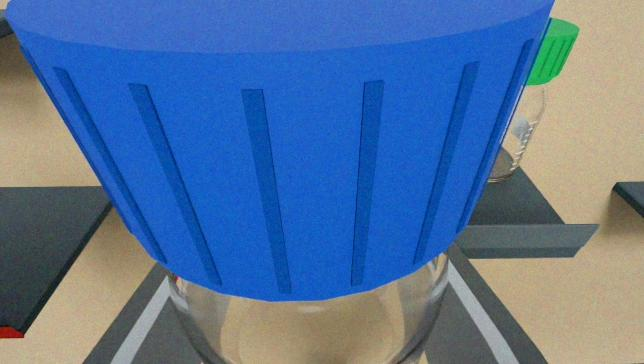

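>>> {"fn": "move", "kwargs": {
  "target": {"side": "left", "x": 0.305, "y": 0.024, "z": 1.345, "quat_wxyz": [0.5495, 0.4450, -0.4450, -0.5495]},
  "min_time_s": 0.6
}}

>>> {"fn": "move", "kwargs": {
  "target": {"side": "left", "x": 0.388, "y": 0.022, "z": 1.336, "quat_wxyz": [0.5495, 0.4450, -0.4450, -0.5495]},
  "min_time_s": 0.6
}}

>>> {"fn": "move", "kwargs": {
  "target": {"side": "left", "x": 0.388, "y": 0.022, "z": 1.312, "quat_wxyz": [0.5495, 0.4450, -0.4450, -0.5495]},
  "min_time_s": 0.5
}}

>>> {"fn": "move", "kwargs": {
  "target": {"side": "left", "x": 0.388, "y": 0.022, "z": 1.3055, "quat_wxyz": [0.5495, 0.4450, -0.4450, -0.5495]},
  "min_time_s": 0.4,
  "cameras": ["head_camera"]
}}

Scene clock: 99.87 s.
Joint torques (N m): left_arm=[-22.09 6.92 9.91 -0.66 -2.25 -0.42 0.18] | right_arm=[-6.99 -4.01 -8.5 3.85 1.09 -0.78 0.04]
External joint torques (N m): left_arm=[-1.79 0.36 -0.88 0.09 -0.35 0.15 0.17] | right_arm=[0.55 -0.57 1.72 -0.05 0.06 0.18 0.05]
Wrist force (N): left_arm=[2.5 -5.4 -0.3] | right_arm=[3.6 3.7 -0.5]
Wrist torque (N m): left_arm=[0.04 0.29 0.03] | right_arm=[-0.14 0.13 -0.12]
Wrist force, peak (N): left_arm=[1.8 -7.5 -0.3] | right_arm=[3.6 4.7 -1.3]
move: done
base_odometry: x=+3.354 y=+0.480 heading=+0.177
lidar_m: 0.48 0.50 0.70 1.32 2.10 3.05 5.36 3.00 2.43 1.80 0.68 0.50
base_status: not commanded
joint_positions: torso_squat_rad=+0.350 torso_shift_rad=+0.000 torso_pitch_rad=+0.000 torso_yaw_rad=+0.000 left_shoulder_pitch_rad=-1.414 left_shoulder_roll_rad=+0.597 left_shoulder_yaw_rad=-0.913 left_elbow_rad=-1.851 left_forearm_roll_rad=+0.226 left_wrist_pitch_rad=+1.618 left_hand_roll_rad=-0.281 left_gripper_m=+0.055 right_shoulder_pitch_rad=+1.152 right_shoulder_roll_rad=-1.725 right_shoulder_yaw_rad=-1.442 right_elbow_rad=-2.219 right_forearm_roll_rad=-0.960 right_wrist_pitch_rad=+0.613 right_hand_roll_rad=+0.510 right_gripper_m=+0.100 head_pan_rad=+0.400 head_tilt_rad=+0.350
joint_status: all done
wheel_motors_off: 0
motor_effort: left_wheel=+1(2) right_wheel=-1(2)
contact_limits: left_gripper_m 450 mA; right_gripper_m 450 mA
chest: x=-0.2280 y=-0.0002 z=+1.2475 quat_wxyz=(+1.000, +0.000, +0.000, +0.000) (m; base frame)
left_hand: x=+0.3048 y=+0.0242 z=+1.3451 quat_wxyz=(+0.550, +0.445, -0.445, -0.549) (m; base frame)
left_hand_status: reached (checked arc, planned for 0.7 s): 0 mm and 0.0 deg off.
right_hand: x=+0.2105 y=-0.3800 z=+1.4003 quat_wxyz=(+0.549, -0.444, -0.445, +0.551) (m; base frame)
pictures: none

Scene clock: 101.00 s.
Joint torques (N m): left_arm=[-25.25 8.21 9.62 -1.67 -2.12 -0.74 0.19] | right_arm=[-7.62 -3.91 -9.28 3.92 0.92 -0.82 0.11]
External joint torques (N m): left_arm=[-2.09 0.56 -0.74 0.15 -0.36 -0.03 0.18] | right_arm=[-0.09 -0.47 0.94 0.01 -0.11 0.14 0.12]
Wrist force (N): left_arm=[2.2 -5.5 -0.6] | right_arm=[3.9 3.7 -0.4]
Wrist torque (N m): left_arm=[0.05 0.26 0.03] | right_arm=[-0.16 0.16 -0.11]
Wrist force, peak (N): left_arm=[2.1 -6.8 -1.5] | right_arm=[4.1 5.2 -0.9]
move: done
base_odometry: x=+3.354 y=+0.480 heading=+0.177
lidar_m: 0.48 0.50 0.70 1.32 2.10 3.05 5.36 2.99 2.42 1.80 0.68 0.49
base_status: not commanded
joint_positions: torso_squat_rad=+0.350 torso_shift_rad=+0.000 torso_pitch_rad=+0.000 torso_yaw_rad=+0.000 left_shoulder_pitch_rad=-1.442 left_shoulder_roll_rad=+0.510 left_shoulder_yaw_rad=-0.922 left_elbow_rad=-1.439 left_forearm_roll_rad=+0.202 left_wrist_pitch_rad=+1.300 left_hand_roll_rad=-0.349 left_gripper_m=+0.055 right_shoulder_pitch_rad=+1.152 right_shoulder_roll_rad=-1.725 right_shoulder_yaw_rad=-1.442 right_elbow_rad=-2.219 right_forearm_roll_rad=-0.960 right_wrist_pitch_rad=+0.613 right_hand_roll_rad=+0.510 right_gripper_m=+0.100 head_pan_rad=+0.400 head_tilt_rad=+0.350
joint_status: all done
wheel_motors_off: 0
motor_effort: left_wheel=+1(2) right_wheel=-1(1)
contact_limits: left_gripper_m 450 mA; right_gripper_m 450 mA
chest: x=-0.2280 y=-0.0002 z=+1.2475 quat_wxyz=(+1.000, +0.000, +0.000, +0.000) (m; base frame)
left_hand: x=+0.3880 y=+0.0220 z=+1.3361 quat_wxyz=(+0.550, +0.445, -0.445, -0.549) (m; base frame)
left_hand_status: reached (checked arc, planned for 0.7 s): 0 mm and 0.0 deg off.
right_hand: x=+0.2105 y=-0.3800 z=+1.4003 quat_wxyz=(+0.549, -0.444, -0.445, +0.551) (m; base frame)
pictures: none

Scene clock: 101.83 s.
Joint torques (N m): left_arm=[-24.95 7.71 9.67 -3.15 -2.12 -0.93 0.44] | right_arm=[-7.91 -3.84 -9.03 3.73 0.74 -0.89 0.13]
External joint torques (N m): left_arm=[-1.84 0.36 -0.8 -1.11 -0.35 -0.29 0.42] | right_arm=[-0.38 -0.39 1.19 -0.18 -0.3 0.07 0.14]
Wrist force (N): left_arm=[2.3 -5.3 0.1] | right_arm=[2.3 3.9 -0.8]
Wrist torque (N m): left_arm=[0.02 0.27 -0.10] | right_arm=[-0.17 -0.03 -0.14]
Wrist force, peak (N): left_arm=[2.9 -6.0 -0.1] | right_arm=[3.7 4.4 -1.9]
move: done
base_odometry: x=+3.354 y=+0.480 heading=+0.177
lidar_m: 0.47 0.49 0.69 1.32 2.10 3.05 5.36 3.01 2.42 1.79 0.69 0.50
base_status: not commanded
joint_positions: torso_squat_rad=+0.350 torso_shift_rad=+0.000 torso_pitch_rad=+0.000 torso_yaw_rad=+0.000 left_shoulder_pitch_rad=-1.398 left_shoulder_roll_rad=+0.504 left_shoulder_yaw_rad=-0.948 left_elbow_rad=-1.457 left_forearm_roll_rad=+0.160 left_wrist_pitch_rad=+1.289 left_hand_roll_rad=-0.313 left_gripper_m=+0.055 right_shoulder_pitch_rad=+1.152 right_shoulder_roll_rad=-1.725 right_shoulder_yaw_rad=-1.442 right_elbow_rad=-2.219 right_forearm_roll_rad=-0.960 right_wrist_pitch_rad=+0.613 right_hand_roll_rad=+0.510 right_gripper_m=+0.100 head_pan_rad=+0.400 head_tilt_rad=+0.350
joint_status: all done
wheel_motors_off: 0
motor_effort: left_wheel=+1(1) right_wheel=+0(1)
contact_limits: left_gripper_m 450 mA; right_gripper_m 450 mA
chest: x=-0.2280 y=-0.0002 z=+1.2475 quat_wxyz=(+1.000, +0.000, +0.000, +0.000) (m; base frame)
left_hand: x=+0.3875 y=+0.0220 z=+1.3124 quat_wxyz=(+0.550, +0.444, -0.445, -0.550) (m; base frame)
left_hand_status: reached (checked arc, planned for 0.5 s): 1 mm and 0.2 deg off.
right_hand: x=+0.2105 y=-0.3800 z=+1.4003 quat_wxyz=(+0.549, -0.444, -0.445, +0.551) (m; base frame)
pictures: none

Scene clock: 102.57 s.
Joint torques (N m): left_arm=[-24.03 7.16 9.05 -3.22 -2.25 -1.02 0.49] | right_arm=[-7.54 -3.61 -8.85 3.86 0.84 -0.7 0.21]
External joint torques (N m): left_arm=[-0.92 -0.1 -1.44 -1.12 -0.48 -0.41 0.47] | right_arm=[-0.01 -0.16 1.37 -0.04 -0.19 0.26 0.21]
Wrist force (N): left_arm=[2.7 -5.5 -0.4] | right_arm=[3.3 4.5 -0.4]
Wrist torque (N m): left_arm=[0.06 0.32 -0.11] | right_arm=[-0.23 0.13 -0.15]
Wrist force, peak (N): left_arm=[2.3 -5.8 -0.2] | right_arm=[2.8 5.0 -1.6]
move: done
base_odometry: x=+3.354 y=+0.480 heading=+0.177
lidar_m: 0.48 0.50 0.70 1.33 2.10 3.05 5.36 3.00 2.43 1.80 0.68 0.50
base_status: not commanded
joint_positions: torso_squat_rad=+0.350 torso_shift_rad=+0.000 torso_pitch_rad=+0.000 torso_yaw_rad=+0.000 left_shoulder_pitch_rad=-1.385 left_shoulder_roll_rad=+0.501 left_shoulder_yaw_rad=-0.956 left_elbow_rad=-1.458 left_forearm_roll_rad=+0.144 left_wrist_pitch_rad=+1.284 left_hand_roll_rad=-0.301 left_gripper_m=+0.055 right_shoulder_pitch_rad=+1.152 right_shoulder_roll_rad=-1.725 right_shoulder_yaw_rad=-1.442 right_elbow_rad=-2.219 right_forearm_roll_rad=-0.960 right_wrist_pitch_rad=+0.613 right_hand_roll_rad=+0.510 right_gripper_m=+0.100 head_pan_rad=+0.400 head_tilt_rad=+0.350
joint_status: all done
wheel_motors_off: 0
motor_effort: left_wheel=+1(2) right_wheel=-2(2)
contact_limits: left_gripper_m 450 mA; right_gripper_m 450 mA
chest: x=-0.2280 y=-0.0002 z=+1.2475 quat_wxyz=(+1.000, +0.000, +0.000, +0.000) (m; base frame)
left_hand: x=+0.3880 y=+0.0222 z=+1.3058 quat_wxyz=(+0.550, +0.445, -0.445, -0.549) (m; base frame)
left_hand_status: reached (checked arc, planned for 0.4 s): 0 mm and 0.0 deg off.
right_hand: x=+0.2105 y=-0.3800 z=+1.4003 quat_wxyz=(+0.549, -0.444, -0.445, +0.551) (m; base frame)
pictures: head_camera
camera_calibration:
head_camera: T_world_to_cam=[[0.363366, -0.93134, 0.0239012, 0.0447491], [-0.278294, -0.132989, -0.951245, 1.37813], [0.889111, 0.338998, -0.30751, 0.571432], [0, 0, 0, 1]] pos_world=[-0.140801, 0.0312391, 1.48559]

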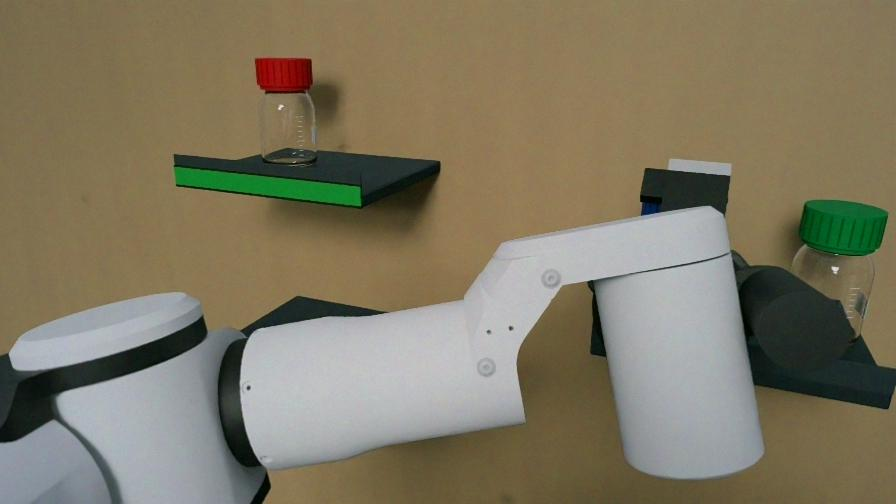

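>>> {"fn": "move", "kwargs": {
  "target": {"side": "left", "x": 0.388, "y": 0.022, "z": 1.3005, "quat_wxyz": [0.5495, 0.4450, -0.4450, -0.5495]},
  "min_time_s": 0.4
}}

Scene clock: 103.63 s.
Joint torques (N m): left_arm=[-15.86 4.73 4.63 -2.42 0.84 0.25 0.78] | right_arm=[-7.7 -4.2 -9.2 3.76 0.95 -0.79 0.15]
External joint torques (N m): left_arm=[7.24 -2.48 -5.87 -0.28 2.62 0.85 0.77] | right_arm=[-0.17 -0.75 1.02 -0.14 -0.08 0.17 0.16]
Wrist force (N): left_arm=[1.7 9.9 -1.6] | right_arm=[3.6 3.4 -0.6]
Wrist torque (N m): left_arm=[0.08 0.26 -0.32] | right_arm=[-0.14 0.11 -0.11]
Wrist force, peak (N): left_arm=[2.6 10.9 -1.5] | right_arm=[4.1 4.5 -1.1]
move: done
base_odometry: x=+3.354 y=+0.480 heading=+0.177
lidar_m: 0.47 0.50 0.70 1.32 2.11 3.05 5.36 2.99 2.42 1.79 0.68 0.49
base_status: not commanded
joint_positions: torso_squat_rad=+0.350 torso_shift_rad=+0.000 torso_pitch_rad=+0.000 torso_yaw_rad=+0.000 left_shoulder_pitch_rad=-1.378 left_shoulder_roll_rad=+0.500 left_shoulder_yaw_rad=-0.961 left_elbow_rad=-1.459 left_forearm_roll_rad=+0.133 left_wrist_pitch_rad=+1.280 left_hand_roll_rad=-0.293 left_gripper_m=+0.055 right_shoulder_pitch_rad=+1.152 right_shoulder_roll_rad=-1.725 right_shoulder_yaw_rad=-1.442 right_elbow_rad=-2.219 right_forearm_roll_rad=-0.960 right_wrist_pitch_rad=+0.613 right_hand_roll_rad=+0.510 right_gripper_m=+0.100 head_pan_rad=+0.400 head_tilt_rad=+0.350
joint_status: all done
wheel_motors_off: 0
motor_effort: left_wheel=+1(1) right_wheel=-1(2)
contact_limits: left_gripper_m 450 mA; right_gripper_m 450 mA
chest: x=-0.2281 y=-0.0002 z=+1.2475 quat_wxyz=(+1.000, +0.000, +0.000, +0.000) (m; base frame)
left_hand: x=+0.3881 y=+0.0221 z=+1.3027 quat_wxyz=(+0.549, +0.446, -0.446, -0.548) (m; base frame)
left_hand_status: reached (checked arc, planned for 0.4 s): 2 mm and 0.2 deg off.
right_hand: x=+0.2104 y=-0.3800 z=+1.4003 quat_wxyz=(+0.549, -0.444, -0.445, +0.551) (m; base frame)
pictures: none

>>> {"fn": "move", "kwargs": {
  "joints": {"left_gripper_m": 0.086},
  "cameras": ["left_wrist_camera"]
}}

>>> {"fn": "move", "kwargs": {
  "target": {"side": "left", "x": 0.31, "y": 0.024, "z": 1.310, "quat_wxyz": [0.5495, 0.4450, -0.4450, -0.5495]},
  "min_time_s": 0.6
}}

>>> {"fn": "move", "kwargs": {
  "target": {"side": "left", "x": 0.225, "y": 0.05, "z": 1.335, "quat_wxyz": [0.5495, 0.4450, -0.4450, -0.5495]},
  "min_time_s": 0.7
}}

>>> {"fn": "move", "kwargs": {
  "target": {"side": "left", "x": 0.215, "y": 0.22, "z": 1.38, "quat_wxyz": [0.5495, 0.4450, -0.4450, -0.5495]},
  "min_time_s": 0.8
}}

>>> {"fn": "move", "kwargs": {
  "target": {"side": "left", "x": 0.22, "y": 0.40, "z": 1.415, "quat_wxyz": [0.5495, 0.4450, -0.4450, -0.5495]},
  "min_time_s": 0.8,
  "cameras": ["left_wrist_camera", "head_camera"]
}}

Scene clock: 105.53 s.
Joint torques (N m): left_arm=[-23.25 6.43 8.35 -2.51 -1.5 -0.47 0.58] | right_arm=[-7.15 -3.85 -9.17 3.92 1.02 -0.79 0.09]
External joint torques (N m): left_arm=[-0.13 -0.76 -2.16 -0.36 0.28 0.13 0.57] | right_arm=[0.39 -0.4 1.05 0.02 -0.02 0.17 0.1]
Wrist force (N): left_arm=[2.4 -4.0 0.0] | right_arm=[2.3 3.7 -0.9]
Wrist torque (N m): left_arm=[0.07 0.29 -0.09] | right_arm=[-0.13 0.00 -0.09]
Wrist force, peak (N): left_arm=[2.2 10.5 -1.5] | right_arm=[3.6 4.7 -0.7]
move: done
base_odometry: x=+3.354 y=+0.480 heading=+0.177
lidar_m: 0.48 0.50 0.70 1.32 2.10 3.04 5.36 3.00 2.43 1.80 0.69 0.50
base_status: not commanded
joint_positions: torso_squat_rad=+0.350 torso_shift_rad=+0.000 torso_pitch_rad=+0.000 torso_yaw_rad=+0.000 left_shoulder_pitch_rad=-1.377 left_shoulder_roll_rad=+0.500 left_shoulder_yaw_rad=-0.962 left_elbow_rad=-1.459 left_forearm_roll_rad=+0.133 left_wrist_pitch_rad=+1.280 left_hand_roll_rad=-0.293 left_gripper_m=+0.086 right_shoulder_pitch_rad=+1.152 right_shoulder_roll_rad=-1.725 right_shoulder_yaw_rad=-1.442 right_elbow_rad=-2.219 right_forearm_roll_rad=-0.960 right_wrist_pitch_rad=+0.613 right_hand_roll_rad=+0.510 right_gripper_m=+0.100 head_pan_rad=+0.400 head_tilt_rad=+0.350
joint_status: all done
wheel_motors_off: 0
motor_effort: left_wheel=+1(1) right_wheel=+0(1)
contact_limits: left_gripper_m 450 mA; right_gripper_m 450 mA
chest: x=-0.2281 y=-0.0002 z=+1.2475 quat_wxyz=(+1.000, +0.000, +0.000, +0.000) (m; base frame)
left_hand: x=+0.3880 y=+0.0221 z=+1.3012 quat_wxyz=(+0.549, +0.445, -0.445, -0.549) (m; base frame)
right_hand: x=+0.2104 y=-0.3800 z=+1.4003 quat_wxyz=(+0.549, -0.444, -0.445, +0.551) (m; base frame)
pictures: left_wrist_camera
camera_calibration:
left_wrist_camera: T_world_to_cam=[[-0.0361192, -0.999343, 0.00286718, 0.0313394], [-0.639809, 0.0209204, -0.768249, 1.27468], [0.767685, -0.029583, -0.640144, 0.609932], [0, 0, 0, 1]] pos_world=[0.348448, 0.0226956, 1.36963]

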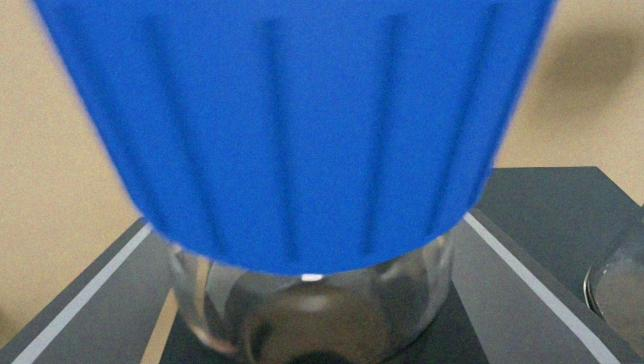

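Scene clock: 106.67 s.
Joint torques (N m): left_arm=[-20.67 7.62 11.01 -1.69 -1.7 -0.78 0.27] | right_arm=[-6.99 -3.64 -9.29 3.68 0.98 -0.92 0.08]
External joint torques (N m): left_arm=[-0.26 1.46 0.1 -0.28 0.22 -0.28 0.25] | right_arm=[0.54 -0.19 0.93 -0.22 -0.05 0.04 0.09]
Wrist force (N): left_arm=[2.3 -4.0 0.0] | right_arm=[2.5 4.8 -0.2]
Wrist torque (N m): left_arm=[0.06 0.28 -0.09] | right_arm=[-0.26 -0.02 -0.18]
Wrist force, peak (N): left_arm=[2.9 -4.8 0.5] | right_arm=[3.0 4.7 -1.5]
move: done
base_odometry: x=+3.354 y=+0.480 heading=+0.177
lidar_m: 0.48 0.50 0.69 1.32 2.09 3.06 5.36 2.99 2.42 1.81 0.68 0.50
base_status: not commanded
joint_positions: torso_squat_rad=+0.350 torso_shift_rad=+0.000 torso_pitch_rad=+0.000 torso_yaw_rad=+0.000 left_shoulder_pitch_rad=-1.341 left_shoulder_roll_rad=+0.580 left_shoulder_yaw_rad=-0.959 left_elbow_rad=-1.849 left_forearm_roll_rad=+0.145 left_wrist_pitch_rad=+1.580 left_hand_roll_rad=-0.246 left_gripper_m=+0.086 right_shoulder_pitch_rad=+1.152 right_shoulder_roll_rad=-1.725 right_shoulder_yaw_rad=-1.442 right_elbow_rad=-2.219 right_forearm_roll_rad=-0.960 right_wrist_pitch_rad=+0.613 right_hand_roll_rad=+0.510 right_gripper_m=+0.100 head_pan_rad=+0.400 head_tilt_rad=+0.350
joint_status: all done
wheel_motors_off: 0
motor_effort: left_wheel=+1(1) right_wheel=-1(2)
contact_limits: left_gripper_m 450 mA; right_gripper_m 450 mA
chest: x=-0.2280 y=-0.0002 z=+1.2475 quat_wxyz=(+1.000, +0.000, +0.000, +0.000) (m; base frame)
left_hand: x=+0.3103 y=+0.0239 z=+1.3101 quat_wxyz=(+0.549, +0.445, -0.445, -0.549) (m; base frame)
left_hand_status: reached (checked arc, planned for 0.7 s): 0 mm and 0.0 deg off.
right_hand: x=+0.2105 y=-0.3800 z=+1.4003 quat_wxyz=(+0.549, -0.444, -0.445, +0.551) (m; base frame)
pictures: none

Scene clock: 107.77 s.
Joint torques (N m): left_arm=[-18.24 6.65 10.59 -0.17 -1.74 -0.83 0.44] | right_arm=[-7.18 -3.88 -9.36 3.67 0.88 -0.89 0.33]
External joint torques (N m): left_arm=[-0.77 1.17 0.71 -0.07 0.13 -0.37 0.43] | right_arm=[0.35 -0.43 0.86 -0.24 -0.16 0.07 0.33]
Wrist force (N): left_arm=[2.4 -4.2 -0.1] | right_arm=[3.2 4.4 -1.6]
Wrist torque (N m): left_arm=[0.08 0.29 -0.09] | right_arm=[-0.24 0.10 -0.13]
Wrist force, peak (N): left_arm=[3.7 -5.2 -0.1] | right_arm=[3.0 4.9 -0.6]
move: done
base_odometry: x=+3.354 y=+0.480 heading=+0.177
lidar_m: 0.48 0.50 0.70 1.32 2.10 3.05 5.36 2.99 2.42 1.79 0.68 0.50
base_status: not commanded
joint_positions: torso_squat_rad=+0.350 torso_shift_rad=+0.000 torso_pitch_rad=+0.000 torso_yaw_rad=+0.000 left_shoulder_pitch_rad=-1.342 left_shoulder_roll_rad=+0.669 left_shoulder_yaw_rad=-0.889 left_elbow_rad=-2.234 left_forearm_roll_rad=+0.230 left_wrist_pitch_rad=+1.897 left_hand_roll_rad=-0.225 left_gripper_m=+0.086 right_shoulder_pitch_rad=+1.152 right_shoulder_roll_rad=-1.725 right_shoulder_yaw_rad=-1.442 right_elbow_rad=-2.219 right_forearm_roll_rad=-0.960 right_wrist_pitch_rad=+0.613 right_hand_roll_rad=+0.510 right_gripper_m=+0.100 head_pan_rad=+0.400 head_tilt_rad=+0.350
joint_status: all done
wheel_motors_off: 0
motor_effort: left_wheel=+1(2) right_wheel=+0(2)
contact_limits: left_gripper_m 450 mA; right_gripper_m 450 mA
chest: x=-0.2280 y=-0.0002 z=+1.2475 quat_wxyz=(+1.000, +0.000, +0.000, +0.000) (m; base frame)
left_hand: x=+0.2254 y=+0.0499 z=+1.3350 quat_wxyz=(+0.549, +0.445, -0.445, -0.550) (m; base frame)
left_hand_status: reached (checked arc, planned for 0.7 s): 0 mm and 0.0 deg off.
right_hand: x=+0.2105 y=-0.3800 z=+1.4003 quat_wxyz=(+0.549, -0.444, -0.445, +0.551) (m; base frame)
pictures: none

Scene clock: 109.07 s.
Joint torques (N m): left_arm=[-14.12 8.38 8.99 1.92 -1.76 -0.51 0.18] | right_arm=[-7.18 -4.04 -8.8 3.63 1.02 -0.8 0.32]
External joint torques (N m): left_arm=[-0.83 0.04 -0.19 -0.49 0.09 0.15 0.16] | right_arm=[0.35 -0.59 1.42 -0.27 -0.02 0.16 0.33]
Wrist force (N): left_arm=[2.4 -3.9 -0.1] | right_arm=[3.1 3.9 -0.5]
Wrist torque (N m): left_arm=[0.04 0.29 0.03] | right_arm=[-0.15 0.10 -0.11]
Wrist force, peak (N): left_arm=[2.9 -5.0 -0.4] | right_arm=[3.4 4.6 -1.2]
move: done
base_odometry: x=+3.354 y=+0.480 heading=+0.177
lidar_m: 0.48 0.49 0.70 1.33 2.10 3.05 5.36 3.00 2.42 1.80 0.67 0.50
base_status: not commanded
joint_positions: torso_squat_rad=+0.350 torso_shift_rad=+0.000 torso_pitch_rad=+0.000 torso_yaw_rad=+0.000 left_shoulder_pitch_rad=-0.980 left_shoulder_roll_rad=+1.343 left_shoulder_yaw_rad=-0.418 left_elbow_rad=-2.450 left_forearm_roll_rad=+0.628 left_wrist_pitch_rad=+1.479 left_hand_roll_rad=-0.324 left_gripper_m=+0.086 right_shoulder_pitch_rad=+1.152 right_shoulder_roll_rad=-1.725 right_shoulder_yaw_rad=-1.442 right_elbow_rad=-2.219 right_forearm_roll_rad=-0.960 right_wrist_pitch_rad=+0.613 right_hand_roll_rad=+0.510 right_gripper_m=+0.100 head_pan_rad=+0.400 head_tilt_rad=+0.350
joint_status: all done
wheel_motors_off: 0
motor_effort: left_wheel=+1(1) right_wheel=+0(2)
contact_limits: left_gripper_m 450 mA; right_gripper_m 450 mA
chest: x=-0.2280 y=-0.0002 z=+1.2475 quat_wxyz=(+1.000, +0.000, +0.000, +0.000) (m; base frame)
left_hand: x=+0.2149 y=+0.2201 z=+1.3802 quat_wxyz=(+0.550, +0.445, -0.445, -0.549) (m; base frame)
left_hand_status: reached (checked arc, planned for 0.9 s): 0 mm and 0.1 deg off.
right_hand: x=+0.2105 y=-0.3799 z=+1.4003 quat_wxyz=(+0.549, -0.444, -0.445, +0.551) (m; base frame)
pictures: none

Scene clock: 110.70 s.
Joint torques (N m): left_arm=[-7.79 11.72 9.63 6.21 -0.71 -0.34 0.36] | right_arm=[-7.35 -3.77 -8.94 3.73 0.98 -0.97 0.22]
External joint torques (N m): left_arm=[0.06 0.05 -0.24 0.13 -0.25 0.21 0.35] | right_arm=[0.18 -0.33 1.28 -0.18 -0.06 -0.01 0.23]
Wrist force (N): left_arm=[2.2 -3.5 -0.4] | right_arm=[2.9 4.7 -1.1]
Wrist torque (N m): left_arm=[0.00 0.28 -0.10] | right_arm=[-0.24 0.06 -0.12]
Wrist force, peak (N): left_arm=[3.0 -4.3 -0.8] | right_arm=[3.3 5.1 -1.0]
move: done
base_odometry: x=+3.354 y=+0.480 heading=+0.177
lidar_m: 0.48 0.50 0.70 1.32 2.10 3.04 5.36 3.01 2.42 1.80 0.68 0.50
base_status: not commanded
joint_positions: torso_squat_rad=+0.350 torso_shift_rad=+0.000 torso_pitch_rad=+0.000 torso_yaw_rad=+0.000 left_shoulder_pitch_rad=-0.791 left_shoulder_roll_rad=+2.230 left_shoulder_yaw_rad=-0.702 left_elbow_rad=-2.108 left_forearm_roll_rad=+0.895 left_wrist_pitch_rad=+0.309 left_hand_roll_rad=-0.269 left_gripper_m=+0.086 right_shoulder_pitch_rad=+1.152 right_shoulder_roll_rad=-1.725 right_shoulder_yaw_rad=-1.442 right_elbow_rad=-2.219 right_forearm_roll_rad=-0.960 right_wrist_pitch_rad=+0.613 right_hand_roll_rad=+0.510 right_gripper_m=+0.100 head_pan_rad=+0.400 head_tilt_rad=+0.350
joint_status: all done
wheel_motors_off: 0
motor_effort: left_wheel=+1(2) right_wheel=+0(2)
contact_limits: left_gripper_m 450 mA; right_gripper_m 450 mA
chest: x=-0.2280 y=-0.0002 z=+1.2475 quat_wxyz=(+1.000, +0.000, +0.000, +0.000) (m; base frame)
left_hand: x=+0.2200 y=+0.3998 z=+1.4151 quat_wxyz=(+0.550, +0.444, -0.444, -0.551) (m; base frame)
left_hand_status: reached (checked arc, planned for 1.1 s): 0 mm and 0.2 deg off.
right_hand: x=+0.2105 y=-0.3800 z=+1.4003 quat_wxyz=(+0.549, -0.444, -0.445, +0.551) (m; base frame)
pictures: head_camera, left_wrist_camera
camera_calibration:
head_camera: T_world_to_cam=[[0.363422, -0.931321, 0.0237831, 0.0449315], [-0.278315, -0.132897, -0.951251, 1.37814], [0.889081, 0.339086, -0.307498, 0.571409], [0, 0, 0, 1]] pos_world=[-0.140802, 0.0312386, 1.48559]
left_wrist_camera: T_world_to_cam=[[-0.0371388, -0.999308, 0.0019567, 0.403836], [-0.64351, 0.0224176, -0.76511, 1.24268], [0.764537, -0.0296744, -0.643897, 0.829063], [0, 0, 0, 1]] pos_world=[0.180826, 0.400301, 1.48383]

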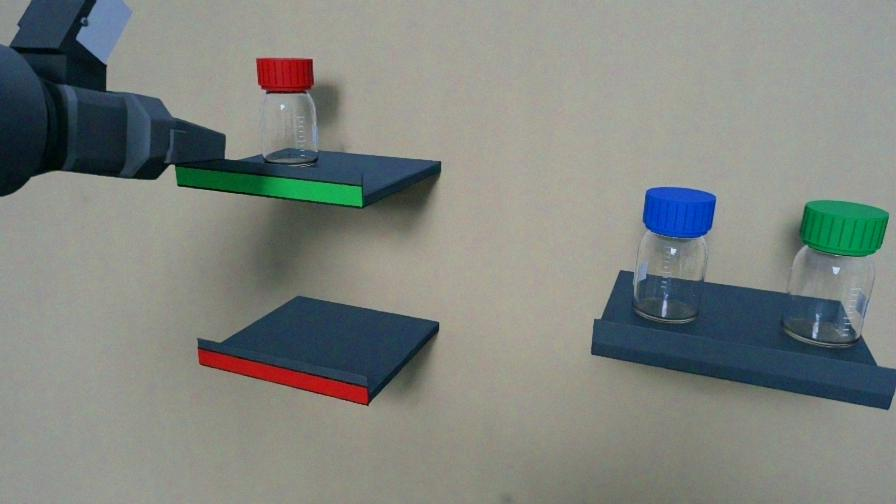

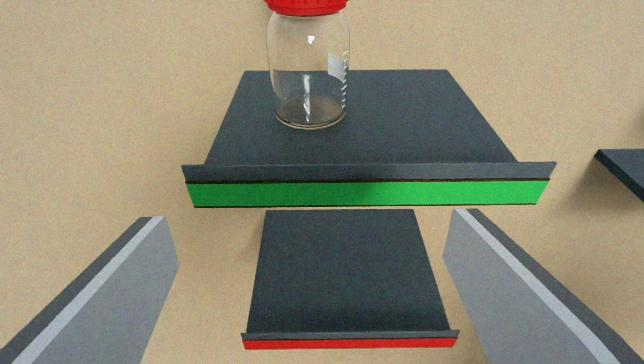

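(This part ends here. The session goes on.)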